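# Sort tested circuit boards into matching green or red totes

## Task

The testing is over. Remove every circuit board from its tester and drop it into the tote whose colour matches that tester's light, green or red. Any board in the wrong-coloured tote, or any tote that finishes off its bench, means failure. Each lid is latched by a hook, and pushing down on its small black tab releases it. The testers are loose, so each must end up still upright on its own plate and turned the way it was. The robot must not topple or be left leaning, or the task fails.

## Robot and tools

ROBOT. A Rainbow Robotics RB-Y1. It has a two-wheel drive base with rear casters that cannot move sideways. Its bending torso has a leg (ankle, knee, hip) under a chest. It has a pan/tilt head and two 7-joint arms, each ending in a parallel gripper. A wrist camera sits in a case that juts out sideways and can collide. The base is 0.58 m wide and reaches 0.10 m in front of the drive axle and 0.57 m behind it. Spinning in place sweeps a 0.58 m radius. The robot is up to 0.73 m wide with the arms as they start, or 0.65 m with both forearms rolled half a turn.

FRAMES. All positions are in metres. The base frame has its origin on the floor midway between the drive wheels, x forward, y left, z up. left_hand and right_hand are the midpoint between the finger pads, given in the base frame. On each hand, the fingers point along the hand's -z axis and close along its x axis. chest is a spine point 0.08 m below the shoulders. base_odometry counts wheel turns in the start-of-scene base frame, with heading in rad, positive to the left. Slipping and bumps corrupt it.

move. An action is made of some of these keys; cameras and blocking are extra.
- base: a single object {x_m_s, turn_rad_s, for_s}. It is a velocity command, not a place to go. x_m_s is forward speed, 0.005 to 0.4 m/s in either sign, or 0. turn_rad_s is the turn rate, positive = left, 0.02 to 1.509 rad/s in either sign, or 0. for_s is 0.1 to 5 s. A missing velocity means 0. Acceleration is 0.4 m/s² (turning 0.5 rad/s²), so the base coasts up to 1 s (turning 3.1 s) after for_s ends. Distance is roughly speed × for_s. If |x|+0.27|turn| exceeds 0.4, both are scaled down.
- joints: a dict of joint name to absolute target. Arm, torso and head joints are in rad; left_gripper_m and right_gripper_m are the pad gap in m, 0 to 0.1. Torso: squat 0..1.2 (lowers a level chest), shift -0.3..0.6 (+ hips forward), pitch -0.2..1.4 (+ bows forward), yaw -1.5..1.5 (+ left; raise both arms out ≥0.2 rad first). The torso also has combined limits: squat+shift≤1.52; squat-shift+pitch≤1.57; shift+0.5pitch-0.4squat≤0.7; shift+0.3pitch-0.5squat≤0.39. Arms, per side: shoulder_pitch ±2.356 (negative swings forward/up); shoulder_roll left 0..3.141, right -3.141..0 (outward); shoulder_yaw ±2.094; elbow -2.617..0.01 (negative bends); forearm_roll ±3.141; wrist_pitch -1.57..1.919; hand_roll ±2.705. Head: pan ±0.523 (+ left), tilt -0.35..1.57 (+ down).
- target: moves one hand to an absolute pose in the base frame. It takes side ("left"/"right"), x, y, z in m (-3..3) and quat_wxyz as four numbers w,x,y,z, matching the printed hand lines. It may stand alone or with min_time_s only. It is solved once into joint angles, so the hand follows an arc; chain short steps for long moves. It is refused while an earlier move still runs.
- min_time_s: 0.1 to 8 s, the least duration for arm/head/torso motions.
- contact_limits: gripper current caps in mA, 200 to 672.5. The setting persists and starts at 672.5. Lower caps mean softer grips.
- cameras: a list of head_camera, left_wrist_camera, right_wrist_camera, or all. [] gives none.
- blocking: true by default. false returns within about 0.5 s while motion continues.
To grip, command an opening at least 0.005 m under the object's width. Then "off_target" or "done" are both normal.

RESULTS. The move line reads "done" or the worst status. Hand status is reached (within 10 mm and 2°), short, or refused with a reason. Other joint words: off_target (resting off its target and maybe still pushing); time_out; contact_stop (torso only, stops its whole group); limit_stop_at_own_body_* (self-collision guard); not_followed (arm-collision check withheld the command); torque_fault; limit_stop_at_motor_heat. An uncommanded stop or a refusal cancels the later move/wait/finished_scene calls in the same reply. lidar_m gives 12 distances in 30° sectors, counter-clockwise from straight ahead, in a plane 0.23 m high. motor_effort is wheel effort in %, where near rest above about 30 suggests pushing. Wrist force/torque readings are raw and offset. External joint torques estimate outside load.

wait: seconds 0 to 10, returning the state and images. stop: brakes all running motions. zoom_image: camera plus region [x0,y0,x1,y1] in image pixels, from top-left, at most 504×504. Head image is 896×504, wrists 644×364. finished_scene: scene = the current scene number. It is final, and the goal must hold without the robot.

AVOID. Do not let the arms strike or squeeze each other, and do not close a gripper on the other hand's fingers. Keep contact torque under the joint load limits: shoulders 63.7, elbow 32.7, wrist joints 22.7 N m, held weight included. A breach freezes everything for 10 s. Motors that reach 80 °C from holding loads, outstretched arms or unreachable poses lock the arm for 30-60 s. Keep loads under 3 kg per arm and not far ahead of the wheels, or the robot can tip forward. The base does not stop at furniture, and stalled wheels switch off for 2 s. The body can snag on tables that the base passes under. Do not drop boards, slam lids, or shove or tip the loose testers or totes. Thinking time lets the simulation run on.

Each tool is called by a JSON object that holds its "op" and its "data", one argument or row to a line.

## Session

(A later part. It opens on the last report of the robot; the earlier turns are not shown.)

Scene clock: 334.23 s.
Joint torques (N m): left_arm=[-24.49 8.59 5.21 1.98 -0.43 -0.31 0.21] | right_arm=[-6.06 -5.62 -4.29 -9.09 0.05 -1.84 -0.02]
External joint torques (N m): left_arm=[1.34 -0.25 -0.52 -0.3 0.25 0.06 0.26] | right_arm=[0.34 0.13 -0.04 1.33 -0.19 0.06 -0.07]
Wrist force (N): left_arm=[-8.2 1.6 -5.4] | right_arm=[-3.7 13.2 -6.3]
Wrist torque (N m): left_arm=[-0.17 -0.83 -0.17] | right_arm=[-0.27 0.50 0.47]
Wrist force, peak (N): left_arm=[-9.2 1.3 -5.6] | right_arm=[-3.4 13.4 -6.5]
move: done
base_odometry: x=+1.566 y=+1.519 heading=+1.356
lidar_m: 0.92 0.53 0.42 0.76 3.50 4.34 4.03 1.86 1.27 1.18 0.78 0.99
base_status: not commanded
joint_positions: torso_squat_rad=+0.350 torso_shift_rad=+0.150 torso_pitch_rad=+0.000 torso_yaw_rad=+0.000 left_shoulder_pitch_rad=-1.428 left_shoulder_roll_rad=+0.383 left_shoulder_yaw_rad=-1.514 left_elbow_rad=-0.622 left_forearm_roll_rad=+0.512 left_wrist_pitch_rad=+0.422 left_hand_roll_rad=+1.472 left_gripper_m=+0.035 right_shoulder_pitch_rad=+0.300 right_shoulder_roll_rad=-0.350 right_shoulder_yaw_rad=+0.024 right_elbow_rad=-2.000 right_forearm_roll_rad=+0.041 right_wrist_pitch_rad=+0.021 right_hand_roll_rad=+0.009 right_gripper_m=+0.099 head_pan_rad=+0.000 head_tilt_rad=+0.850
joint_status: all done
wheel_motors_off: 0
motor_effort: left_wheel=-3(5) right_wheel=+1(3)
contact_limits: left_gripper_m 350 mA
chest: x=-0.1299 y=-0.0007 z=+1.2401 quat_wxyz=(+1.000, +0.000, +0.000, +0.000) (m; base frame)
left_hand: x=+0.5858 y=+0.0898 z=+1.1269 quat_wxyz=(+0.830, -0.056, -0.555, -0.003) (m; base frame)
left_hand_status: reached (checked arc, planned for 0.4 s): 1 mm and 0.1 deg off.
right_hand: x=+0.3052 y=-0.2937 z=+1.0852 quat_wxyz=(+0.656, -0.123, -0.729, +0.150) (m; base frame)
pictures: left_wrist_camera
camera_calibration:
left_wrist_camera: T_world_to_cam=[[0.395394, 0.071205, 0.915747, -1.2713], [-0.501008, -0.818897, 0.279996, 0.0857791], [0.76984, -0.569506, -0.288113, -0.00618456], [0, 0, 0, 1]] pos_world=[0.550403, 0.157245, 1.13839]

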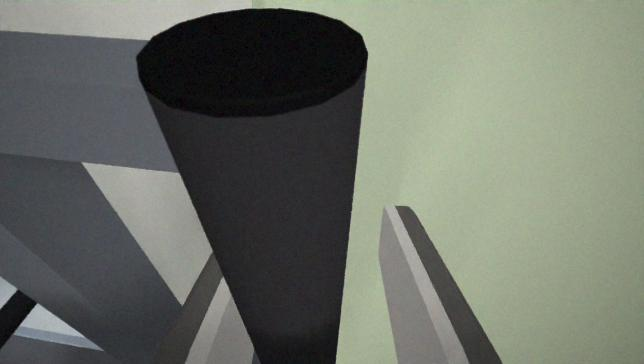

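{"op": "move", "data": {
  "target": {"side":"left","x":0.566,"y":0.092,"z":1.132,"quat_wxyz":[0.829,-0.056,-0.556,-0.003]},
  "cameras": ["left_wrist_camera"]
}}

{"op": "move", "data": {
  "target": {"side":"left","x":0.548,"y":0.094,"z":1.139,"quat_wxyz":[0.829,-0.056,-0.556,-0.003]},
  "cameras": ["head_camera","left_wrist_camera"]
}}

Scene clock: 343.87 s.
Joint torques (N m): left_arm=[-23.79 8.44 7.26 1.27 -0.57 -0.2 -0.1] | right_arm=[-5.92 -6.01 -4.23 -9.13 0.04 -2.02 0.09]
External joint torques (N m): left_arm=[1.41 -0.32 -0.6 -0.73 0.35 -0.09 -0.05] | right_arm=[0.48 -0.26 0.02 1.29 -0.19 -0.12 0.04]
Wrist force (N): left_arm=[-8.0 1.9 -5.8] | right_arm=[-3.3 13.1 -5.9]
Wrist torque (N m): left_arm=[-0.20 -0.80 -0.15] | right_arm=[-0.24 0.57 0.47]
Wrist force, peak (N): left_arm=[-7.2 9.6 -6.4] | right_arm=[-3.7 13.5 -6.6]
move: done
base_odometry: x=+1.566 y=+1.519 heading=+1.356
lidar_m: 0.92 0.52 0.42 0.76 3.51 4.34 4.04 1.85 1.28 1.18 0.78 0.99
base_status: not commanded
joint_positions: torso_squat_rad=+0.350 torso_shift_rad=+0.150 torso_pitch_rad=+0.000 torso_yaw_rad=+0.000 left_shoulder_pitch_rad=-1.426 left_shoulder_roll_rad=+0.517 left_shoulder_yaw_rad=-1.518 left_elbow_rad=-0.907 left_forearm_roll_rad=+0.393 left_wrist_pitch_rad=+0.558 left_hand_roll_rad=+1.614 left_gripper_m=+0.035 right_shoulder_pitch_rad=+0.300 right_shoulder_roll_rad=-0.350 right_shoulder_yaw_rad=+0.024 right_elbow_rad=-2.000 right_forearm_roll_rad=+0.041 right_wrist_pitch_rad=+0.021 right_hand_roll_rad=+0.009 right_gripper_m=+0.099 head_pan_rad=+0.000 head_tilt_rad=+0.850
joint_status: all done
wheel_motors_off: 0
motor_effort: left_wheel=-3(5) right_wheel=+3(4)
contact_limits: left_gripper_m 350 mA
chest: x=-0.1298 y=-0.0007 z=+1.2401 quat_wxyz=(+1.000, +0.000, +0.000, +0.000) (m; base frame)
left_hand: x=+0.5665 y=+0.0919 z=+1.1321 quat_wxyz=(+0.829, -0.056, -0.556, -0.003) (m; base frame)
left_hand_status: reached (checked arc, planned for 0.6 s): 1 mm and 0.1 deg off.
right_hand: x=+0.3053 y=-0.2937 z=+1.0851 quat_wxyz=(+0.656, -0.123, -0.729, +0.150) (m; base frame)
pictures: left_wrist_camera
camera_calibration:
left_wrist_camera: T_world_to_cam=[[0.394655, 0.0715463, 0.91604, -1.26859], [-0.501357, -0.818702, 0.279942, 0.0766686], [0.769993, -0.569743, -0.287234, 0.0103761], [0, 0, 0, 1]] pos_world=[0.531104, 0.159443, 1.1436]

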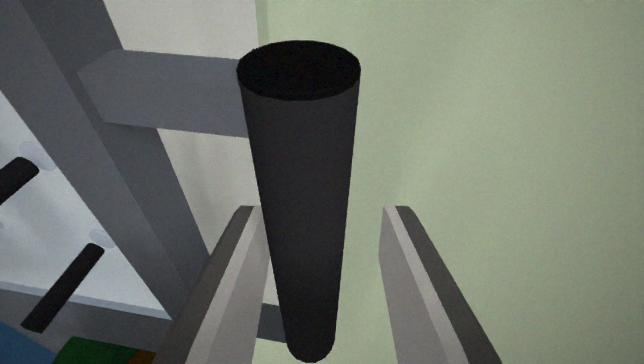

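Scene clock: 345.00 s.
Joint torques (N m): left_arm=[-23.3 8.52 9.16 1.49 -0.89 -0.02 0.06] | right_arm=[-5.96 -5.71 -4.26 -9.1 -0.03 -1.95 0.1]
External joint torques (N m): left_arm=[1.24 -0.12 0.15 -0.31 0.17 -0.01 0.11] | right_arm=[0.44 0.04 -0.02 1.33 -0.26 -0.05 0.05]
Wrist force (N): left_arm=[-8.1 1.6 -5.7] | right_arm=[-3.5 13.5 -6.1]
Wrist torque (N m): left_arm=[-0.16 -0.82 -0.18] | right_arm=[-0.28 0.54 0.46]
Wrist force, peak (N): left_arm=[-8.8 3.5 -6.2] | right_arm=[-3.2 13.6 -6.5]
move: done
base_odometry: x=+1.566 y=+1.519 heading=+1.356
lidar_m: 0.92 0.53 0.43 0.76 3.50 4.33 4.02 1.86 1.28 1.18 0.78 0.99
base_status: not commanded
joint_positions: torso_squat_rad=+0.350 torso_shift_rad=+0.150 torso_pitch_rad=+0.000 torso_yaw_rad=+0.000 left_shoulder_pitch_rad=-1.429 left_shoulder_roll_rad=+0.605 left_shoulder_yaw_rad=-1.518 left_elbow_rad=-1.095 left_forearm_roll_rad=+0.352 left_wrist_pitch_rad=+0.653 left_hand_roll_rad=+1.671 left_gripper_m=+0.035 right_shoulder_pitch_rad=+0.300 right_shoulder_roll_rad=-0.350 right_shoulder_yaw_rad=+0.024 right_elbow_rad=-2.000 right_forearm_roll_rad=+0.041 right_wrist_pitch_rad=+0.021 right_hand_roll_rad=+0.009 right_gripper_m=+0.099 head_pan_rad=+0.000 head_tilt_rad=+0.850
joint_status: all done
wheel_motors_off: 0
motor_effort: left_wheel=-3(5) right_wheel=+2(4)
contact_limits: left_gripper_m 350 mA
chest: x=-0.1298 y=-0.0007 z=+1.2401 quat_wxyz=(+1.000, +0.000, +0.000, +0.000) (m; base frame)
left_hand: x=+0.5488 y=+0.0938 z=+1.1389 quat_wxyz=(+0.829, -0.056, -0.556, -0.003) (m; base frame)
left_hand_status: reached (checked arc, planned for 0.5 s): 1 mm and 0.0 deg off.
right_hand: x=+0.3053 y=-0.2937 z=+1.0851 quat_wxyz=(+0.656, -0.123, -0.729, +0.150) (m; base frame)
pictures: head_camera, left_wrist_camera
camera_calibration:
head_camera: T_world_to_cam=[[0.0269735, -0.998754, 0.0419831, -0.0600667], [-0.724006, -0.0484774, -0.688088, 0.971827], [0.689266, -0.0118358, -0.724412, 1.05656], [0, 0, 0, 1]] pos_world=[-0.0230237, -0.000374924, 1.43661]
left_wrist_camera: T_world_to_cam=[[0.394155, 0.0714519, 0.916262, -1.26795], [-0.50162, -0.818649, 0.279626, 0.067854], [0.770077, -0.569832, -0.286833, 0.0264928], [0, 0, 0, 1]] pos_world=[0.513405, 0.161243, 1.1504]

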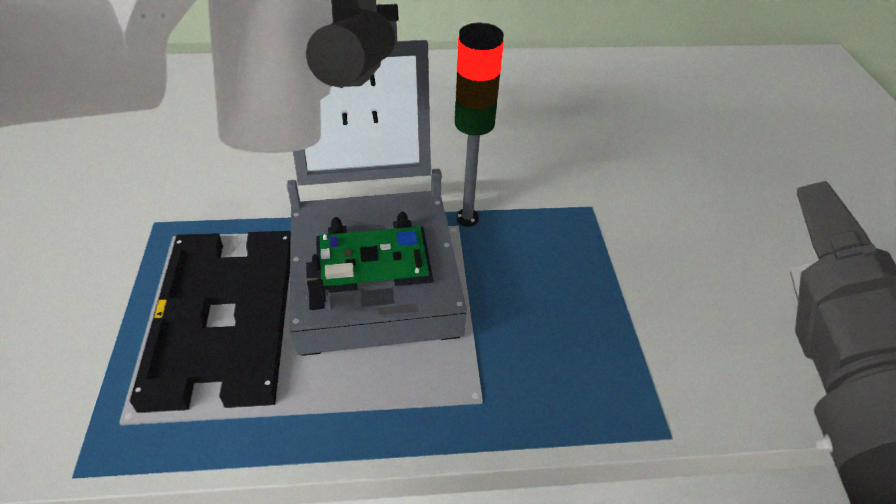

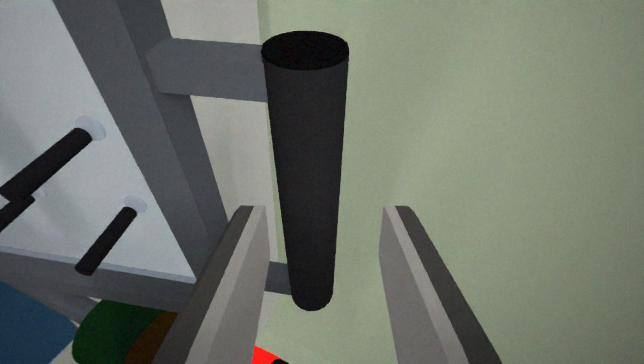

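Lid stays. Retreat fully, then look at the board from above.

{"op": "move", "data": {
  "target": {"side":"left","x":0.49,"y":0.10,"z":1.162,"quat_wxyz":[0.829,-0.056,-0.556,-0.003]},
  "cameras": []
}}

{"op": "move", "data": {
  "target": {"side":"left","x":0.30,"y":0.14,"z":1.15,"quat_wxyz":[0.97,0,-0.242,0]},
  "cameras": []
}}

{"op": "move", "data": {
  "target": {"side":"left","x":0.37,"y":0.075,"z":1.08,"quat_wxyz":[1,0,0,0]}
}}

{"op": "zoom_image", "data": {
  "camera": "head_camera",
  "region": [270, 170, 490, 370]
}}

{"op": "zoom_image", "data": {
  "camera": "left_wrist_camera",
  "region": [200, 0, 644, 364]
}}

Scene clock: 353.47 s.
Joint torques (N m): left_arm=[-20.81 7.98 10.86 0.94 -1 0.08 0.24] | right_arm=[-5.97 -5.86 -4.34 -9.04 -0.03 -1.93 0.05]
External joint torques (N m): left_arm=[1.45 -0.1 0.12 -0.48 0.37 -0.09 0.3] | right_arm=[0.43 -0.11 -0.09 1.38 -0.26 -0.03 0]
Wrist force (N): left_arm=[-8.1 1.6 -5.4] | right_arm=[-3.5 13.2 -6.2]
Wrist torque (N m): left_arm=[-0.18 -0.83 -0.19] | right_arm=[-0.26 0.53 0.46]
Wrist force, peak (N): left_arm=[-18.9 1.0 -11.1] | right_arm=[-3.7 13.6 -6.4]
move: done
base_odometry: x=+1.566 y=+1.519 heading=+1.356
lidar_m: 0.92 0.53 0.42 0.76 3.50 4.34 4.04 1.84 1.27 1.18 0.79 0.99
base_status: not commanded
joint_positions: torso_squat_rad=+0.350 torso_shift_rad=+0.150 torso_pitch_rad=+0.000 torso_yaw_rad=+0.000 left_shoulder_pitch_rad=-1.450 left_shoulder_roll_rad=+0.809 left_shoulder_yaw_rad=-1.519 left_elbow_rad=-1.540 left_forearm_roll_rad=+0.313 left_wrist_pitch_rad=+0.887 left_hand_roll_rad=+1.764 left_gripper_m=+0.035 right_shoulder_pitch_rad=+0.300 right_shoulder_roll_rad=-0.350 right_shoulder_yaw_rad=+0.024 right_elbow_rad=-2.000 right_forearm_roll_rad=+0.041 right_wrist_pitch_rad=+0.021 right_hand_roll_rad=+0.009 right_gripper_m=+0.099 head_pan_rad=+0.000 head_tilt_rad=+0.850
joint_status: all done
wheel_motors_off: 0
motor_effort: left_wheel=-2(5) right_wheel=+4(5)
contact_limits: left_gripper_m 350 mA
chest: x=-0.1298 y=-0.0007 z=+1.2401 quat_wxyz=(+1.000, +0.000, +0.000, +0.000) (m; base frame)
left_hand: x=+0.4906 y=+0.0999 z=+1.1619 quat_wxyz=(+0.829, -0.056, -0.556, -0.003) (m; base frame)
left_hand_status: reached (checked arc, planned for 0.8 s): 1 mm and 0.0 deg off.
right_hand: x=+0.3053 y=-0.2937 z=+1.0851 quat_wxyz=(+0.656, -0.123, -0.729, +0.150) (m; base frame)
pictures: none
No camera images: "cameras" was empty.

Scene clock: 355.03 s.
Joint torques (N m): left_arm=[-16.09 6.11 10.39 2.35 -0.8 -0.39 0.39] | right_arm=[-6.04 -5.99 -4.29 -9.13 -0.03 -1.95 0.03]
External joint torques (N m): left_arm=[1.29 -0.07 0.31 -0.01 0.02 -0.19 0.41] | right_arm=[0.36 -0.24 -0.05 1.29 -0.27 -0.05 -0.02]
Wrist force (N): left_arm=[-5.2 1.3 -8.5] | right_arm=[-3.4 13.0 -6.3]
Wrist torque (N m): left_arm=[-0.19 -0.66 -0.21] | right_arm=[-0.24 0.55 0.49]
Wrist force, peak (N): left_arm=[-9.8 1.1 -6.0] | right_arm=[-3.6 13.5 -6.5]
move: done
base_odometry: x=+1.566 y=+1.519 heading=+1.356
lidar_m: 0.92 0.53 0.41 0.76 3.50 4.34 4.03 1.85 1.27 1.18 0.78 0.99
base_status: not commanded
joint_positions: torso_squat_rad=+0.350 torso_shift_rad=+0.150 torso_pitch_rad=+0.000 torso_yaw_rad=+0.000 left_shoulder_pitch_rad=-1.635 left_shoulder_roll_rad=+1.119 left_shoulder_yaw_rad=-1.433 left_elbow_rad=-2.035 left_forearm_roll_rad=+1.305 left_wrist_pitch_rad=+1.262 left_hand_roll_rad=+1.399 left_gripper_m=+0.035 right_shoulder_pitch_rad=+0.300 right_shoulder_roll_rad=-0.350 right_shoulder_yaw_rad=+0.024 right_elbow_rad=-2.000 right_forearm_roll_rad=+0.041 right_wrist_pitch_rad=+0.021 right_hand_roll_rad=+0.009 right_gripper_m=+0.099 head_pan_rad=+0.000 head_tilt_rad=+0.850
joint_status: all done
wheel_motors_off: 0
motor_effort: left_wheel=-3(5) right_wheel=+4(5)
contact_limits: left_gripper_m 350 mA
chest: x=-0.1298 y=-0.0007 z=+1.2401 quat_wxyz=(+1.000, +0.000, +0.000, +0.000) (m; base frame)
left_hand: x=+0.3000 y=+0.1400 z=+1.1500 quat_wxyz=(+0.970, +0.000, -0.242, +0.000) (m; base frame)
left_hand_status: reached (checked arc, planned for 1.0 s): 0 mm and 0.0 deg off.
right_hand: x=+0.3053 y=-0.2937 z=+1.0851 quat_wxyz=(+0.656, -0.123, -0.729, +0.150) (m; base frame)
pictures: none
No camera images: "cameras" was empty.

Scene clock: 357.03 s.
Joint torques (N m): left_arm=[-22.59 8.64 6.67 2.45 0.03 0.09 0.34] | right_arm=[-5.63 -5.96 -4.43 -9.09 -0.1 -1.92 0.09]
External joint torques (N m): left_arm=[1.55 -0.29 0.33 0.77 0.01 0.17 0.34] | right_arm=[0.77 -0.21 -0.19 1.33 -0.34 -0.02 0.04]
Wrist force (N): left_arm=[-2.1 1.1 -9.4] | right_arm=[-3.5 13.4 -6.4]
Wrist torque (N m): left_arm=[-0.15 -0.46 -0.24] | right_arm=[-0.30 0.55 0.49]
Wrist force, peak (N): left_arm=[-2.3 1.4 -10.4] | right_arm=[-3.7 13.3 -6.8]
move: done
base_odometry: x=+1.566 y=+1.519 heading=+1.356
lidar_m: 0.91 0.52 0.43 0.76 3.51 4.33 4.03 1.85 1.26 1.18 0.79 1.00
base_status: not commanded
joint_positions: torso_squat_rad=+0.350 torso_shift_rad=+0.150 torso_pitch_rad=+0.000 torso_yaw_rad=+0.000 left_shoulder_pitch_rad=-1.598 left_shoulder_roll_rad=+0.424 left_shoulder_yaw_rad=-1.419 left_elbow_rad=-0.726 left_forearm_roll_rad=+1.751 left_wrist_pitch_rad=+1.477 left_hand_roll_rad=+0.651 left_gripper_m=+0.035 right_shoulder_pitch_rad=+0.300 right_shoulder_roll_rad=-0.350 right_shoulder_yaw_rad=+0.024 right_elbow_rad=-2.000 right_forearm_roll_rad=+0.041 right_wrist_pitch_rad=+0.021 right_hand_roll_rad=+0.009 right_gripper_m=+0.099 head_pan_rad=+0.000 head_tilt_rad=+0.850
joint_status: all done
wheel_motors_off: 0
motor_effort: left_wheel=-4(5) right_wheel=+5(5)
contact_limits: left_gripper_m 350 mA
chest: x=-0.1298 y=-0.0007 z=+1.2401 quat_wxyz=(+1.000, +0.000, +0.000, +0.000) (m; base frame)
left_hand: x=+0.3697 y=+0.0749 z=+1.0800 quat_wxyz=(+1.000, +0.000, -0.001, +0.000) (m; base frame)
left_hand_status: reached (checked arc, planned for 1.6 s): 0 mm and 0.1 deg off.
right_hand: x=+0.3053 y=-0.2937 z=+1.0851 quat_wxyz=(+0.656, -0.123, -0.729, +0.150) (m; base frame)
pictures: head_camera, left_wrist_camera, right_wrist_camera
camera_calibration:
head_camera: T_world_to_cam=[[0.0269735, -0.998754, 0.0419831, -0.0600667], [-0.724006, -0.0484774, -0.688088, 0.971827], [0.689266, -0.0118358, -0.724412, 1.05656], [0, 0, 0, 1]] pos_world=[-0.0230237, -0.000374924, 1.43661]
left_wrist_camera: T_world_to_cam=[[0.999833, 0.0152226, -0.0100977, -0.361175], [0.0182168, -0.871932, 0.489289, -0.435633], [-0.00135626, -0.489391, -0.872063, 1.04802], [0, 0, 0, 1]] pos_world=[0.370472, 0.138548, 1.12345]
right_wrist_camera: T_world_to_cam=[[0.125158, -0.357493, -0.925491, 0.86346], [-0.457969, 0.806683, -0.373533, 0.815302], [0.880113, 0.470597, -0.0627579, 0.00929638], [0, 0, 0, 1]] pos_world=[0.257132, -0.353384, 1.10425]

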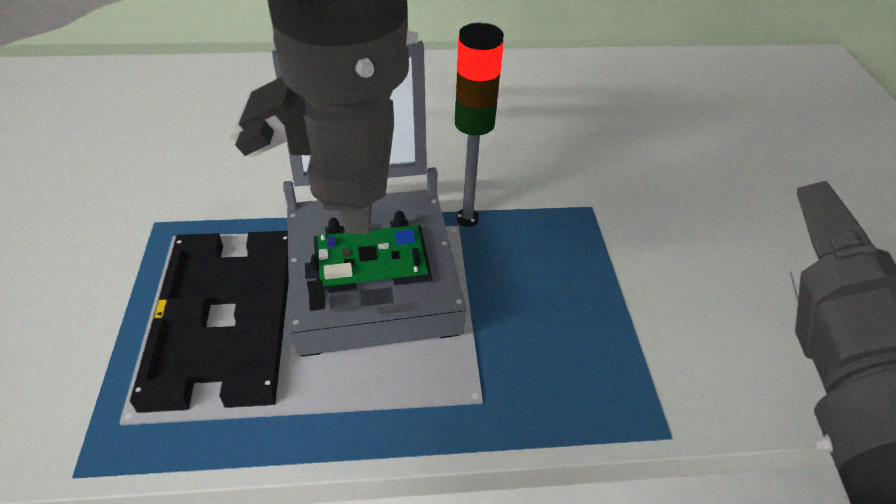

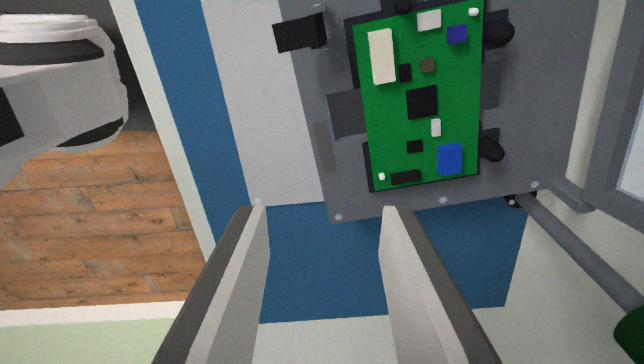

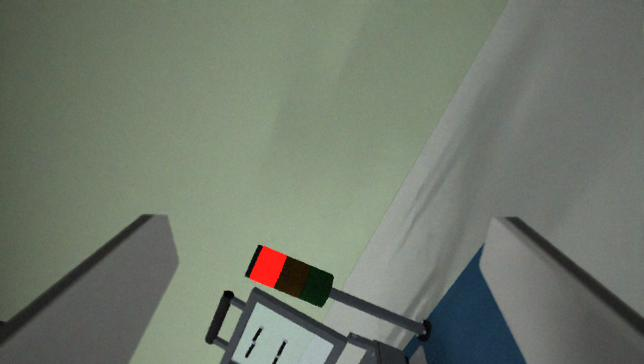

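Scaled by 2.291 from the camera's 896x504 image, which has a finer 1280x720 frame.

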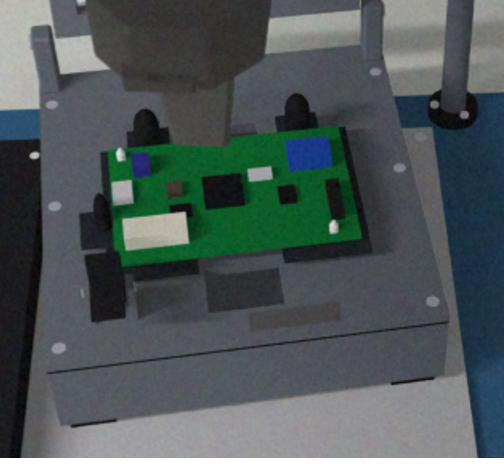

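Scaled by 1.135 from the camera's 644x364 image, which has a finer 920x520 frame.

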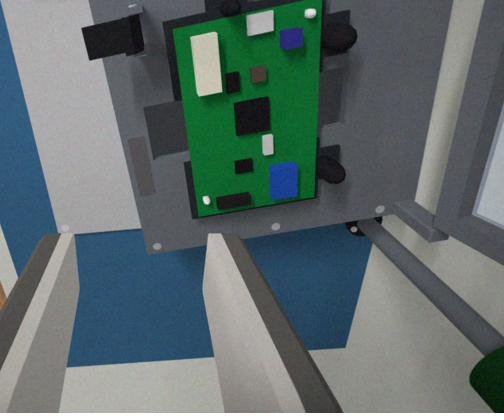

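{"op": "move", "data": {
  "joints": {"left_gripper_m":0.088},
  "contact_limits": {"left_gripper_m":672},
  "cameras": []
}}

{"op": "move", "data": {
  "target": {"side":"left","x":0.43,"y":0.082,"z":1.0,"quat_wxyz":[0.9959,0,0,0.09]},
  "cameras": ["left_wrist_camera","head_camera"]
}}

{"op": "zoom_image", "data": {
  "camera": "left_wrist_camera",
  "region": [140, 0, 600, 364]
}}

Scene clock: 375.63 s.
Joint torques (N m): left_arm=[-22.61 8.7 6.69 2.43 0.12 0.04 0.44] | right_arm=[-6.04 -6 -4.21 -9.12 -0.02 -1.89 0.04]
External joint torques (N m): left_arm=[1.53 -0.23 0.35 0.76 0.1 0.12 0.44] | right_arm=[0.36 -0.25 0.04 1.31 -0.26 0.01 -0.01]
Wrist force (N): left_arm=[-2.1 1.2 -9.2] | right_arm=[-3.3 13.4 -6.2]
Wrist torque (N m): left_arm=[-0.19 -0.49 -0.24] | right_arm=[-0.29 0.55 0.46]
Wrist force, peak (N): left_arm=[-2.1 1.2 -9.6] | right_arm=[-3.6 13.7 -6.4]
move: done
base_odometry: x=+1.566 y=+1.519 heading=+1.356
lidar_m: 0.92 0.53 0.43 0.76 3.50 4.33 4.02 1.85 1.26 1.19 0.78 1.00
base_status: not commanded
joint_positions: torso_squat_rad=+0.350 torso_shift_rad=+0.150 torso_pitch_rad=+0.000 torso_yaw_rad=+0.000 left_shoulder_pitch_rad=-1.598 left_shoulder_roll_rad=+0.424 left_shoulder_yaw_rad=-1.419 left_elbow_rad=-0.726 left_forearm_roll_rad=+1.751 left_wrist_pitch_rad=+1.477 left_hand_roll_rad=+0.651 left_gripper_m=+0.088 right_shoulder_pitch_rad=+0.300 right_shoulder_roll_rad=-0.350 right_shoulder_yaw_rad=+0.024 right_elbow_rad=-2.000 right_forearm_roll_rad=+0.041 right_wrist_pitch_rad=+0.021 right_hand_roll_rad=+0.009 right_gripper_m=+0.099 head_pan_rad=+0.000 head_tilt_rad=+0.850
joint_status: all done
wheel_motors_off: 0
motor_effort: left_wheel=-3(4) right_wheel=+3(5)
contact_limits: left_gripper_m 672 mA
chest: x=-0.1298 y=-0.0007 z=+1.2401 quat_wxyz=(+1.000, +0.000, +0.000, +0.000) (m; base frame)
left_hand: x=+0.3697 y=+0.0749 z=+1.0800 quat_wxyz=(+1.000, +0.000, -0.001, +0.000) (m; base frame)
right_hand: x=+0.3053 y=-0.2937 z=+1.0851 quat_wxyz=(+0.656, -0.123, -0.729, +0.150) (m; base frame)
pictures: none
No camera images: "cameras" was empty.

Scene clock: 376.90 s.
Joint torques (N m): left_arm=[-23.49 7.98 1.78 2.32 0.09 -0.38 -0.02] | right_arm=[-6 -5.8 -4.03 -9.12 0.01 -1.88 0.03]
External joint torques (N m): left_arm=[1.18 -0.37 -0.91 0.72 0.13 0.11 -0.01] | right_arm=[0.4 -0.05 0.22 1.3 -0.23 0.02 -0.02]
Wrist force (N): left_arm=[-3.3 1.5 -9.1] | right_arm=[-3.3 13.3 -6.1]
Wrist torque (N m): left_arm=[-0.16 -0.54 -0.22] | right_arm=[-0.27 0.55 0.50]
Wrist force, peak (N): left_arm=[-3.7 1.2 -10.2] | right_arm=[-3.6 13.4 -6.5]
move: short
base_odometry: x=+1.566 y=+1.519 heading=+1.356
lidar_m: 0.92 0.53 0.42 0.75 3.51 4.34 4.03 1.86 1.27 1.17 0.78 1.00
base_status: not commanded
joint_positions: torso_squat_rad=+0.350 torso_shift_rad=+0.150 torso_pitch_rad=+0.000 torso_yaw_rad=+0.000 left_shoulder_pitch_rad=-1.463 left_shoulder_roll_rad=+0.192 left_shoulder_yaw_rad=-1.436 left_elbow_rad=-0.267 left_forearm_roll_rad=+1.690 left_wrist_pitch_rad=+1.160 left_hand_roll_rad=+0.569 left_gripper_m=+0.088 right_shoulder_pitch_rad=+0.300 right_shoulder_roll_rad=-0.350 right_shoulder_yaw_rad=+0.024 right_elbow_rad=-2.000 right_forearm_roll_rad=+0.041 right_wrist_pitch_rad=+0.021 right_hand_roll_rad=+0.009 right_gripper_m=+0.099 head_pan_rad=+0.000 head_tilt_rad=+0.850
joint_status: all done
wheel_motors_off: 0
motor_effort: left_wheel=-3(5) right_wheel=+2(5)
contact_limits: left_gripper_m 672 mA
chest: x=-0.1298 y=-0.0007 z=+1.2401 quat_wxyz=(+1.000, +0.000, +0.000, +0.000) (m; base frame)
left_hand: x=+0.4293 y=+0.0821 z=+1.0002 quat_wxyz=(+0.990, -0.034, -0.100, +0.089) (m; base frame)
left_hand_status: short (checked arc, as near as the solve gets, planned for 0.8 s): 1 mm and 12.2 deg off. The place is met; only the turn is off.
right_hand: x=+0.3053 y=-0.2937 z=+1.0851 quat_wxyz=(+0.656, -0.123, -0.729, +0.150) (m; base frame)
pictures: head_camera, left_wrist_camera
camera_calibration:
head_camera: T_world_to_cam=[[0.0269081, -0.998753, 0.0420537, -0.0601699], [-0.724056, -0.0484779, -0.688035, 0.971749], [0.689216, -0.0119356, -0.724458, 1.05663], [0, 0, 0, 1]] pos_world=[-0.0230235, -0.000375087, 1.43661]
left_wrist_camera: T_world_to_cam=[[0.963663, 0.198659, 0.17857, -0.609914], [0.0675986, -0.828111, 0.556473, -0.483376], [0.258425, -0.524181, -0.81145, 0.812692], [0, 0, 0, 1]] pos_world=[0.410408, 0.146873, 1.03736]

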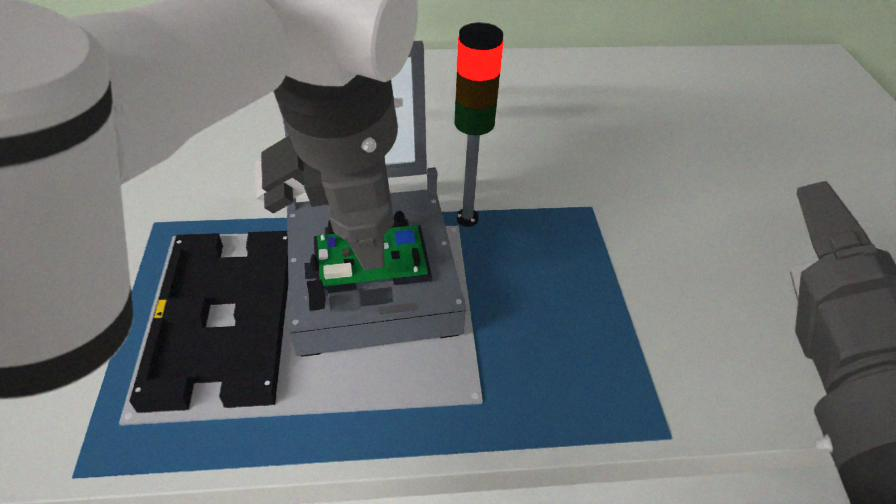

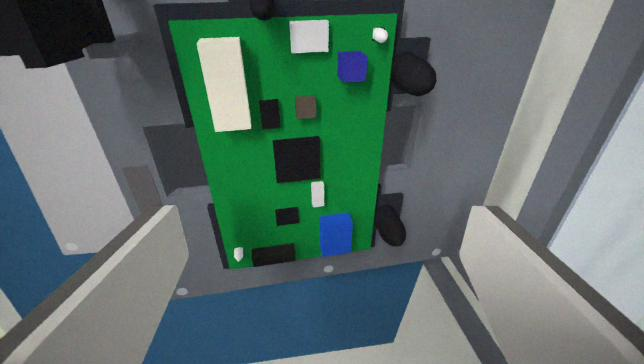

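Scaled by 1.096 from the camera's 644x364 image, which has a finer 920x520 frame.

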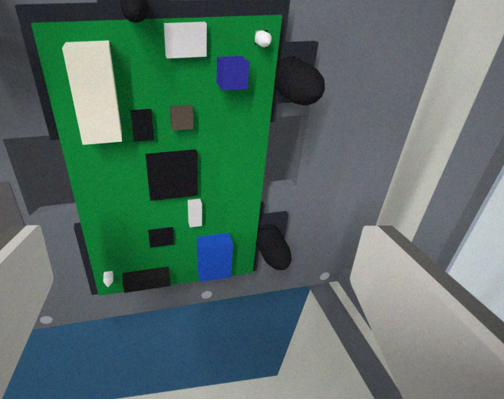

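{"op": "move", "data": {
  "target": {"side":"left","x":0.36,"y":0.09,"z":1.05,"quat_wxyz":[0.9954,0,0,0.096]},
  "cameras": []
}}

{"op": "move", "data": {
  "joints": {"torso_shift_rad":0.28},
  "cameras": []
}}

{"op": "move", "data": {
  "target": {"side":"left","x":0.434,"y":0.081,"z":0.99,"quat_wxyz":[0.9954,0,0,0.096]},
  "cameras": ["left_wrist_camera","head_camera"]
}}

Scene clock: 388.87 s.
Joint torques (N m): left_arm=[-22.32 7.98 7.64 0.96 0.29 -0.11 -0.25] | right_arm=[-5.78 -5.92 -4.13 -9.12 -0.02 -1.95 0.22]
External joint torques (N m): left_arm=[1.53 -0.55 0.42 -0.41 0.25 -0.06 -0.25] | right_arm=[0.62 -0.17 0.12 1.3 -0.26 -0.05 0.17]
Wrist force (N): left_arm=[-1.9 1.1 -9.2] | right_arm=[-3.1 13.3 -6.0]
Wrist torque (N m): left_arm=[-0.17 -0.43 -0.23] | right_arm=[-0.28 0.58 0.47]
Wrist force, peak (N): left_arm=[-3.5 1.3 -10.1] | right_arm=[-3.4 13.6 -6.4]
move: done
base_odometry: x=+1.566 y=+1.519 heading=+1.356
lidar_m: 0.92 0.53 0.42 0.76 3.51 4.34 4.04 1.85 1.27 1.18 0.78 0.99
base_status: not commanded
joint_positions: torso_squat_rad=+0.350 torso_shift_rad=+0.150 torso_pitch_rad=+0.000 torso_yaw_rad=+0.000 left_shoulder_pitch_rad=-1.524 left_shoulder_roll_rad=+0.487 left_shoulder_yaw_rad=-1.422 left_elbow_rad=-0.854 left_forearm_roll_rad=+1.716 left_wrist_pitch_rad=+1.428 left_hand_roll_rad=+0.888 left_gripper_m=+0.088 right_shoulder_pitch_rad=+0.300 right_shoulder_roll_rad=-0.350 right_shoulder_yaw_rad=+0.024 right_elbow_rad=-2.000 right_forearm_roll_rad=+0.041 right_wrist_pitch_rad=+0.021 right_hand_roll_rad=+0.009 right_gripper_m=+0.099 head_pan_rad=+0.000 head_tilt_rad=+0.850
joint_status: all done
wheel_motors_off: 0
motor_effort: left_wheel=-3(5) right_wheel=+4(5)
contact_limits: left_gripper_m 672 mA
chest: x=-0.1298 y=-0.0007 z=+1.2401 quat_wxyz=(+1.000, +0.000, +0.000, +0.000) (m; base frame)
left_hand: x=+0.3593 y=+0.0898 z=+1.0501 quat_wxyz=(+0.995, +0.001, +0.006, +0.095) (m; base frame)
left_hand_status: reached (checked arc, planned for 0.9 s): 1 mm and 0.7 deg off.
right_hand: x=+0.3053 y=-0.2937 z=+1.0851 quat_wxyz=(+0.656, -0.123, -0.729, +0.150) (m; base frame)
pictures: none
No camera images: "cameras" was empty.

Scene clock: 390.50 s.
Joint torques (N m): left_arm=[-22.36 8.38 7.7 0.86 0.34 -0.17 -0.15] | right_arm=[-5.69 -5.69 -4.26 -9.11 0.05 -1.98 0.07]
External joint torques (N m): left_arm=[1.5 -0.16 0.48 -0.51 0.29 -0.12 -0.16] | right_arm=[0.7 0.06 -0.01 1.31 -0.19 -0.08 0.02]
Wrist force (N): left_arm=[-1.7 0.8 -9.4] | right_arm=[-3.3 12.8 -6.2]
Wrist torque (N m): left_arm=[-0.11 -0.41 -0.23] | right_arm=[-0.23 0.56 0.47]
Wrist force, peak (N): left_arm=[-1.7 1.2 -9.7] | right_arm=[-3.4 13.5 -6.4]
move: done
base_odometry: x=+1.566 y=+1.519 heading=+1.356
lidar_m: 0.92 0.53 0.42 0.76 3.50 4.33 4.03 1.85 1.27 1.18 0.78 0.99
base_status: not commanded
joint_positions: torso_squat_rad=+0.350 torso_shift_rad=+0.280 torso_pitch_rad=+0.000 torso_yaw_rad=+0.000 left_shoulder_pitch_rad=-1.524 left_shoulder_roll_rad=+0.487 left_shoulder_yaw_rad=-1.422 left_elbow_rad=-0.854 left_forearm_roll_rad=+1.716 left_wrist_pitch_rad=+1.428 left_hand_roll_rad=+0.888 left_gripper_m=+0.088 right_shoulder_pitch_rad=+0.300 right_shoulder_roll_rad=-0.350 right_shoulder_yaw_rad=+0.024 right_elbow_rad=-2.000 right_forearm_roll_rad=+0.041 right_wrist_pitch_rad=+0.021 right_hand_roll_rad=+0.009 right_gripper_m=+0.099 head_pan_rad=+0.000 head_tilt_rad=+0.850
joint_status: all done
wheel_motors_off: 0
motor_effort: left_wheel=-4(5) right_wheel=+2(5)
contact_limits: left_gripper_m 672 mA
chest: x=-0.0463 y=-0.0007 z=+1.2219 quat_wxyz=(+1.000, +0.000, +0.000, +0.000) (m; base frame)
left_hand: x=+0.4428 y=+0.0898 z=+1.0319 quat_wxyz=(+0.995, +0.001, +0.006, +0.095) (m; base frame)
right_hand: x=+0.3888 y=-0.2937 z=+1.0668 quat_wxyz=(+0.656, -0.123, -0.729, +0.150) (m; base frame)
pictures: none
No camera images: "cameras" was empty.

Scene clock: 391.47 s.
Joint torques (N m): left_arm=[-22.56 7.66 7.1 1.17 0.17 -0.02 0.06] | right_arm=[-6.17 -5.86 -4.35 -9.05 0.02 -1.91 0.13]
External joint torques (N m): left_arm=[0.93 -0.43 -0.33 0.02 0.14 0.04 0.06] | right_arm=[0.22 -0.11 -0.11 1.38 -0.21 -0.01 0.07]
Wrist force (N): left_arm=[-2.0 1.2 -9.2] | right_arm=[-3.7 12.8 -6.2]
Wrist torque (N m): left_arm=[-0.15 -0.42 -0.22] | right_arm=[-0.19 0.53 0.46]
Wrist force, peak (N): left_arm=[-2.8 1.3 -10.8] | right_arm=[-3.5 13.3 -6.3]
move: done
base_odometry: x=+1.566 y=+1.519 heading=+1.356
lidar_m: 0.92 0.52 0.42 0.76 3.51 4.34 4.04 1.85 1.27 1.17 0.80 1.00
base_status: not commanded
joint_positions: torso_squat_rad=+0.350 torso_shift_rad=+0.280 torso_pitch_rad=+0.000 torso_yaw_rad=+0.000 left_shoulder_pitch_rad=-1.459 left_shoulder_roll_rad=+0.462 left_shoulder_yaw_rad=-1.454 left_elbow_rad=-0.899 left_forearm_roll_rad=+1.672 left_wrist_pitch_rad=+1.338 left_hand_roll_rad=+0.943 left_gripper_m=+0.088 right_shoulder_pitch_rad=+0.300 right_shoulder_roll_rad=-0.350 right_shoulder_yaw_rad=+0.024 right_elbow_rad=-2.000 right_forearm_roll_rad=+0.041 right_wrist_pitch_rad=+0.021 right_hand_roll_rad=+0.009 right_gripper_m=+0.099 head_pan_rad=+0.000 head_tilt_rad=+0.850
joint_status: all done
wheel_motors_off: 0
motor_effort: left_wheel=-3(5) right_wheel=+3(4)
contact_limits: left_gripper_m 672 mA
chest: x=-0.0463 y=-0.0007 z=+1.2219 quat_wxyz=(+1.000, +0.000, +0.000, +0.000) (m; base frame)
left_hand: x=+0.4339 y=+0.0811 z=+0.9902 quat_wxyz=(+0.995, +0.000, +0.000, +0.096) (m; base frame)
left_hand_status: reached (checked arc, planned for 0.3 s): 0 mm and 0.0 deg off.
right_hand: x=+0.3888 y=-0.2937 z=+1.0669 quat_wxyz=(+0.656, -0.123, -0.729, +0.150) (m; base frame)
pictures: head_camera, left_wrist_camera
camera_calibration:
head_camera: T_world_to_cam=[[0.0269744, -0.998754, 0.0419789, -0.0615449], [-0.724053, -0.0484744, -0.688039, 1.01962], [0.689216, -0.0118356, -0.724459, 0.985821], [0, 0, 0, 1]] pos_world=[0.0604763, -0.000374934, 1.41831]
left_wrist_camera: T_world_to_cam=[[0.97844, 0.206187, -0.0119438, -0.430796], [0.18562, -0.852538, 0.488594, -0.460925], [0.0905591, -0.480277, -0.872429, 0.932549], [0, 0, 0, 1]] pos_world=[0.422614, 0.14375, 1.03364]

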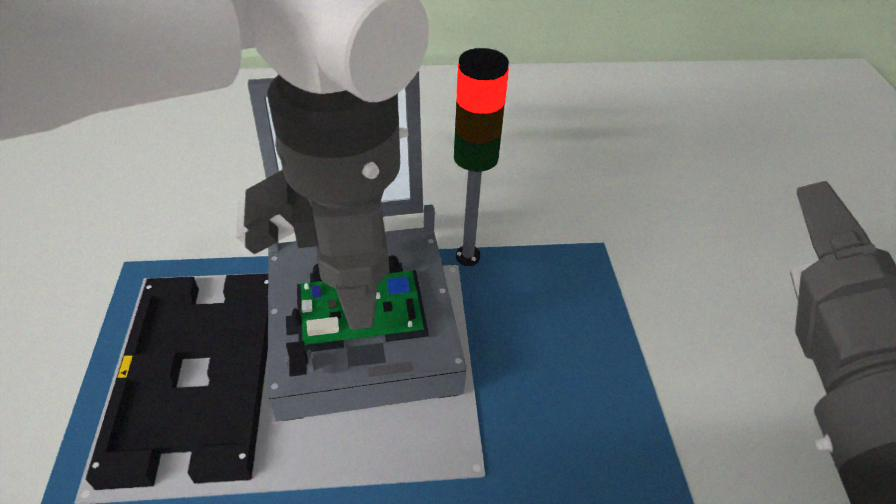

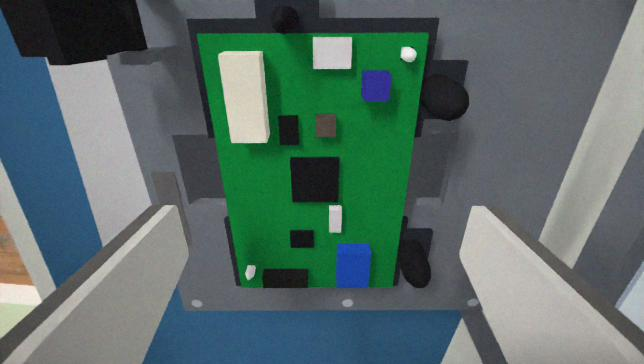

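{"op": "move", "data": {
  "target": {"side":"left","x":0.434,"y":0.081,"z":0.938,"quat_wxyz":[0.9954,0,0,0.096]},
  "cameras": ["left_wrist_camera","head_camera"]
}}

{"op": "zoom_image", "data": {
  "camera": "left_wrist_camera",
  "region": [140, 0, 600, 364]
}}

{"op": "zoom_image", "data": {
  "camera": "head_camera",
  "region": [260, 230, 500, 430]
}}

Scene clock: 397.30 s.
Joint torques (N m): left_arm=[-22.36 7.05 6.1 1.72 0.21 -0.15 0.03] | right_arm=[-5.67 -5.93 -4.22 -9.13 0.05 -1.95 0.03]
External joint torques (N m): left_arm=[1 -0.48 -0.43 0.75 0.18 -0.08 0.03] | right_arm=[0.73 -0.18 0.03 1.3 -0.19 -0.05 -0.02]
Wrist force (N): left_arm=[-2.2 1.0 -9.5] | right_arm=[-3.4 12.9 -6.2]
Wrist torque (N m): left_arm=[-0.13 -0.46 -0.23] | right_arm=[-0.23 0.53 0.49]
Wrist force, peak (N): left_arm=[-2.9 0.5 -10.8] | right_arm=[-3.4 13.4 -6.5]
move: done
base_odometry: x=+1.566 y=+1.519 heading=+1.356
lidar_m: 0.92 0.53 0.42 0.75 3.51 4.33 4.03 1.84 1.27 1.18 0.78 0.99
base_status: not commanded
joint_positions: torso_squat_rad=+0.350 torso_shift_rad=+0.280 torso_pitch_rad=+0.000 torso_yaw_rad=+0.000 left_shoulder_pitch_rad=-1.375 left_shoulder_roll_rad=+0.377 left_shoulder_yaw_rad=-1.483 left_elbow_rad=-0.781 left_forearm_roll_rad=+1.639 left_wrist_pitch_rad=+1.252 left_hand_roll_rad=+0.893 left_gripper_m=+0.088 right_shoulder_pitch_rad=+0.300 right_shoulder_roll_rad=-0.350 right_shoulder_yaw_rad=+0.024 right_elbow_rad=-2.000 right_forearm_roll_rad=+0.041 right_wrist_pitch_rad=+0.021 right_hand_roll_rad=+0.009 right_gripper_m=+0.099 head_pan_rad=+0.000 head_tilt_rad=+0.850
joint_status: all done
wheel_motors_off: 0
motor_effort: left_wheel=-5(6) right_wheel=+2(4)
contact_limits: left_gripper_m 672 mA
chest: x=-0.0463 y=-0.0007 z=+1.2219 quat_wxyz=(+1.000, +0.000, +0.000, +0.000) (m; base frame)
left_hand: x=+0.4333 y=+0.0813 z=+0.9383 quat_wxyz=(+0.995, -0.001, -0.002, +0.096) (m; base frame)
left_hand_status: reached (checked arc, planned for 0.4 s): 1 mm and 0.3 deg off.
right_hand: x=+0.3888 y=-0.2937 z=+1.0669 quat_wxyz=(+0.656, -0.123, -0.729, +0.150) (m; base frame)
pictures: head_camera, left_wrist_camera
camera_calibration:
head_camera: T_world_to_cam=[[0.0269764, -0.998754, 0.0419808, -0.0615477], [-0.724053, -0.0484772, -0.688039, 1.01962], [0.689217, -0.0118356, -0.724459, 0.985821], [0, 0, 0, 1]] pos_world=[0.0604763, -0.000374924, 1.41831]
left_wrist_camera: T_world_to_cam=[[0.978373, 0.206679, -0.00837263, -0.434249], [0.184185, -0.852041, 0.490003, -0.436059], [0.0941395, -0.480947, -0.871681, 0.8852], [0, 0, 0, 1]] pos_world=[0.421841, 0.143945, 0.981646]

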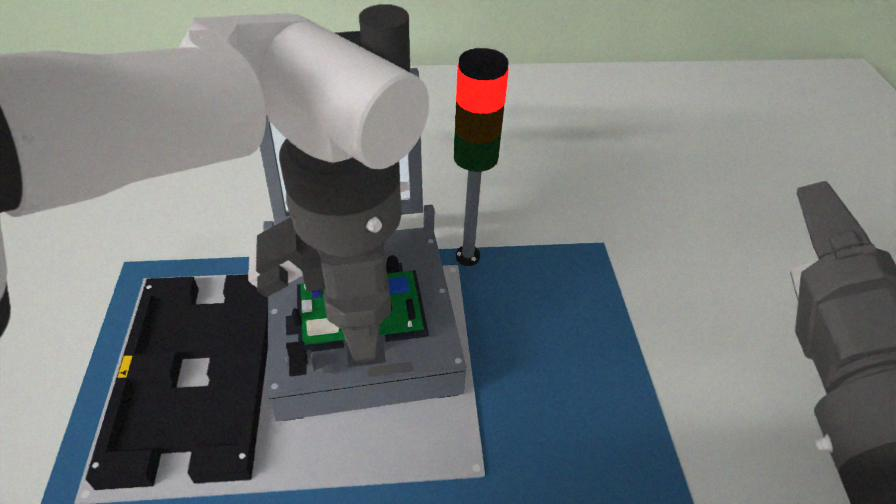

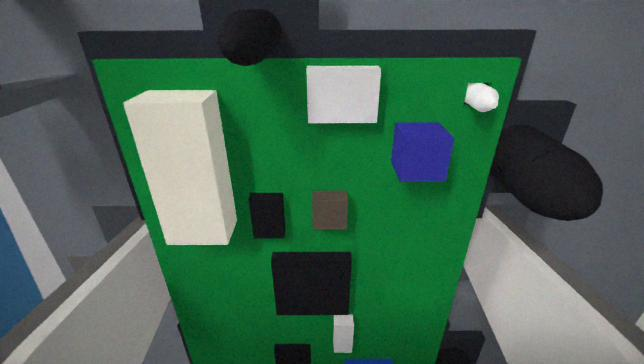

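Scaled by 1.096 from the camera's 644x364 image, which has a finer 920x520 frame.

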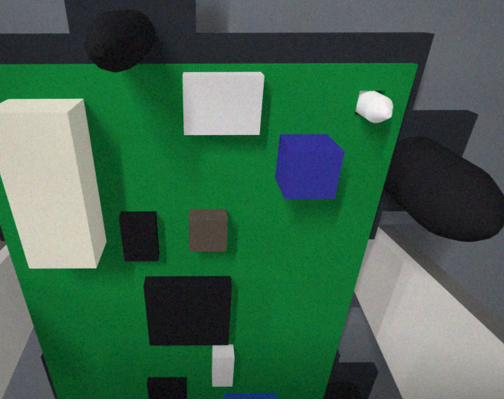

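Scaled by 2.100 from the camera's 896x504 image, which has a finer 1280x720 frame.

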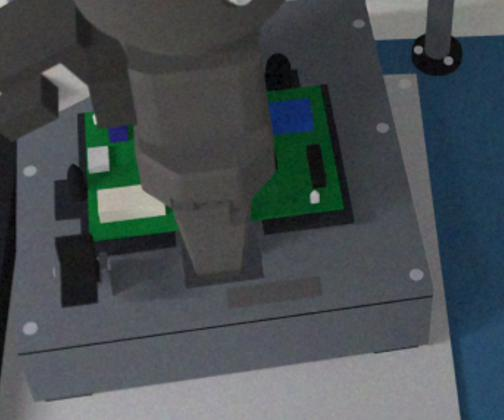

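{"op": "move", "data": {
  "target": {"side":"left","x":0.434,"y":0.081,"z":0.926,"quat_wxyz":[0.9954,0,0,0.096]},
  "cameras": []
}}

{"op": "move", "data": {
  "contact_limits": {"left_gripper_m":400},
  "joints": {"left_gripper_m":0.05},
  "cameras": ["left_wrist_camera","head_camera"]
}}

Scene clock: 404.47 s.
Joint torques (N m): left_arm=[-21.79 6.36 5.42 1.53 0.14 -0.21 -0.02] | right_arm=[-6.02 -5.87 -4.37 -9.27 0 -1.89 0.06]
External joint torques (N m): left_arm=[1.54 -1.02 -0.72 0.57 0.12 -0.14 -0.02] | right_arm=[0.37 -0.12 -0.12 1.15 -0.24 0.01 0.01]
Wrist force (N): left_arm=[-2.0 1.0 -9.2] | right_arm=[-3.4 12.9 -6.2]
Wrist torque (N m): left_arm=[-0.13 -0.43 -0.22] | right_arm=[-0.22 0.55 0.46]
Wrist force, peak (N): left_arm=[-2.5 1.2 -10.2] | right_arm=[-3.3 13.5 -6.4]
move: done
base_odometry: x=+1.566 y=+1.519 heading=+1.356
lidar_m: 0.92 0.53 0.42 0.77 3.50 4.33 4.03 1.85 1.27 1.18 0.78 1.00
base_status: not commanded
joint_positions: torso_squat_rad=+0.350 torso_shift_rad=+0.280 torso_pitch_rad=+0.000 torso_yaw_rad=+0.000 left_shoulder_pitch_rad=-1.357 left_shoulder_roll_rad=+0.346 left_shoulder_yaw_rad=-1.487 left_elbow_rad=-0.728 left_forearm_roll_rad=+1.637 left_wrist_pitch_rad=+1.237 left_hand_roll_rad=+0.867 left_gripper_m=+0.088 right_shoulder_pitch_rad=+0.300 right_shoulder_roll_rad=-0.350 right_shoulder_yaw_rad=+0.024 right_elbow_rad=-2.000 right_forearm_roll_rad=+0.041 right_wrist_pitch_rad=+0.021 right_hand_roll_rad=+0.009 right_gripper_m=+0.099 head_pan_rad=+0.000 head_tilt_rad=+0.850
joint_status: all done
wheel_motors_off: 0
motor_effort: left_wheel=-3(5) right_wheel=+3(5)
contact_limits: left_gripper_m 672 mA
chest: x=-0.0463 y=-0.0007 z=+1.2219 quat_wxyz=(+1.000, +0.000, +0.000, +0.000) (m; base frame)
left_hand: x=+0.4334 y=+0.0813 z=+0.9266 quat_wxyz=(+0.995, +0.000, -0.001, +0.096) (m; base frame)
left_hand_status: reached (checked arc, planned for 0.3 s): 1 mm and 0.1 deg off.
right_hand: x=+0.3887 y=-0.2937 z=+1.0669 quat_wxyz=(+0.656, -0.123, -0.729, +0.150) (m; base frame)
pictures: none
No camera images: "cameras" was empty.

Scene clock: 405.40 s.
Joint torques (N m): left_arm=[-23.66 8.66 5.5 2.75 -1.23 -1.51 0.06] | right_arm=[-5.92 -6 -4.18 -9.09 -0.06 -1.91 -0.01]
External joint torques (N m): left_arm=[-0.34 1.29 -0.64 1.8 -1.26 -1.45 0.06] | right_arm=[0.48 -0.25 0.07 1.33 -0.29 -0.01 -0.06]
Wrist force (N): left_arm=[-10.8 1.4 -9.2] | right_arm=[-3.5 13.0 -6.1]
Wrist torque (N m): left_arm=[-0.14 -0.48 -0.24] | right_arm=[-0.25 0.50 0.48]
Wrist force, peak (N): left_arm=[-21.9 5.2 -4.2] | right_arm=[-3.4 13.3 -6.4]
move: off_target
base_odometry: x=+1.566 y=+1.519 heading=+1.356
lidar_m: 0.92 0.53 0.42 0.76 3.51 4.33 4.03 1.84 1.27 1.18 0.78 0.99
base_status: not commanded
joint_positions: torso_squat_rad=+0.350 torso_shift_rad=+0.280 torso_pitch_rad=+0.000 torso_yaw_rad=+0.000 left_shoulder_pitch_rad=-1.356 left_shoulder_roll_rad=+0.345 left_shoulder_yaw_rad=-1.487 left_elbow_rad=-0.729 left_forearm_roll_rad=+1.637 left_wrist_pitch_rad=+1.237 left_hand_roll_rad=+0.867 left_gripper_m=+0.071 right_shoulder_pitch_rad=+0.300 right_shoulder_roll_rad=-0.350 right_shoulder_yaw_rad=+0.024 right_elbow_rad=-2.000 right_forearm_roll_rad=+0.041 right_wrist_pitch_rad=+0.021 right_hand_roll_rad=+0.009 right_gripper_m=+0.099 head_pan_rad=+0.000 head_tilt_rad=+0.850
joint_status: left_gripper_m off_target (ended at +0.071, target +0.050)
wheel_motors_off: 0
motor_effort: left_wheel=-3(4) right_wheel=+4(6)
contact_limits: left_gripper_m 400 mA
chest: x=-0.0465 y=-0.0007 z=+1.2219 quat_wxyz=(+1.000, +0.000, +0.000, +0.000) (m; base frame)
left_hand: x=+0.4329 y=+0.0809 z=+0.9264 quat_wxyz=(+0.995, +0.000, -0.001, +0.096) (m; base frame)
right_hand: x=+0.3886 y=-0.2937 z=+1.0670 quat_wxyz=(+0.656, -0.123, -0.729, +0.150) (m; base frame)
pictures: head_camera, left_wrist_camera
camera_calibration:
head_camera: T_world_to_cam=[[0.0268994, -0.998753, 0.0420599, -0.0616542], [-0.723912, -0.0484783, -0.688187, 1.01975], [0.689368, -0.0119359, -0.724313, 0.985817], [0, 0, 0, 1]] pos_world=[0.0602762, -0.000375086, 1.41841]
left_wrist_camera: T_world_to_cam=[[0.978537, 0.205779, -0.0109441, -0.431422], [0.184719, -0.852369, 0.48923, -0.4299], [0.0913451, -0.480752, -0.872086, 0.876341], [0, 0, 0, 1]] pos_world=[0.421523, 0.143646, 0.969844]

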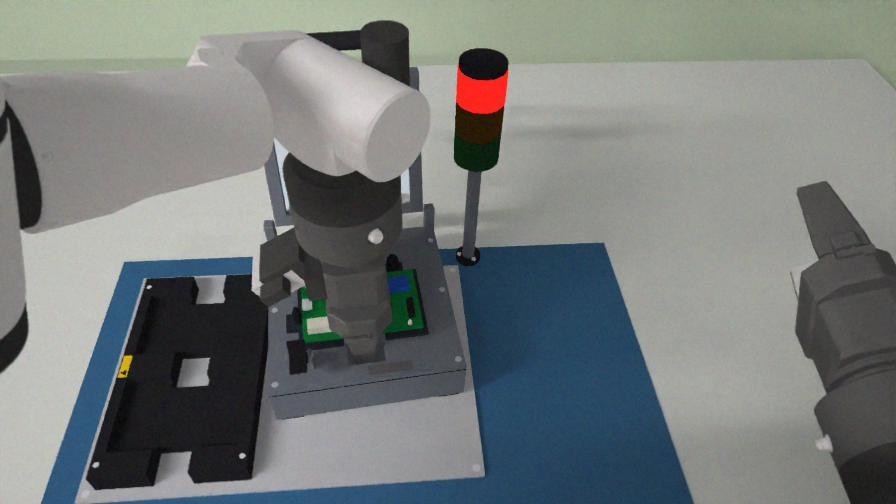

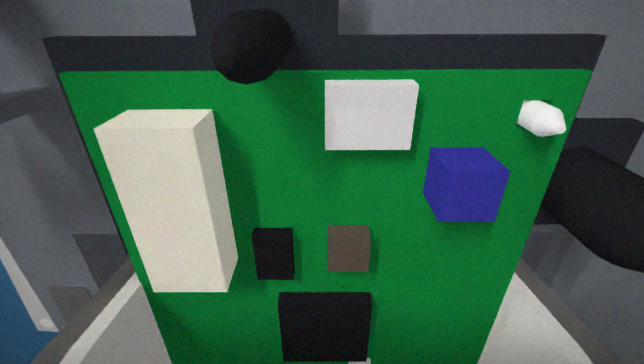

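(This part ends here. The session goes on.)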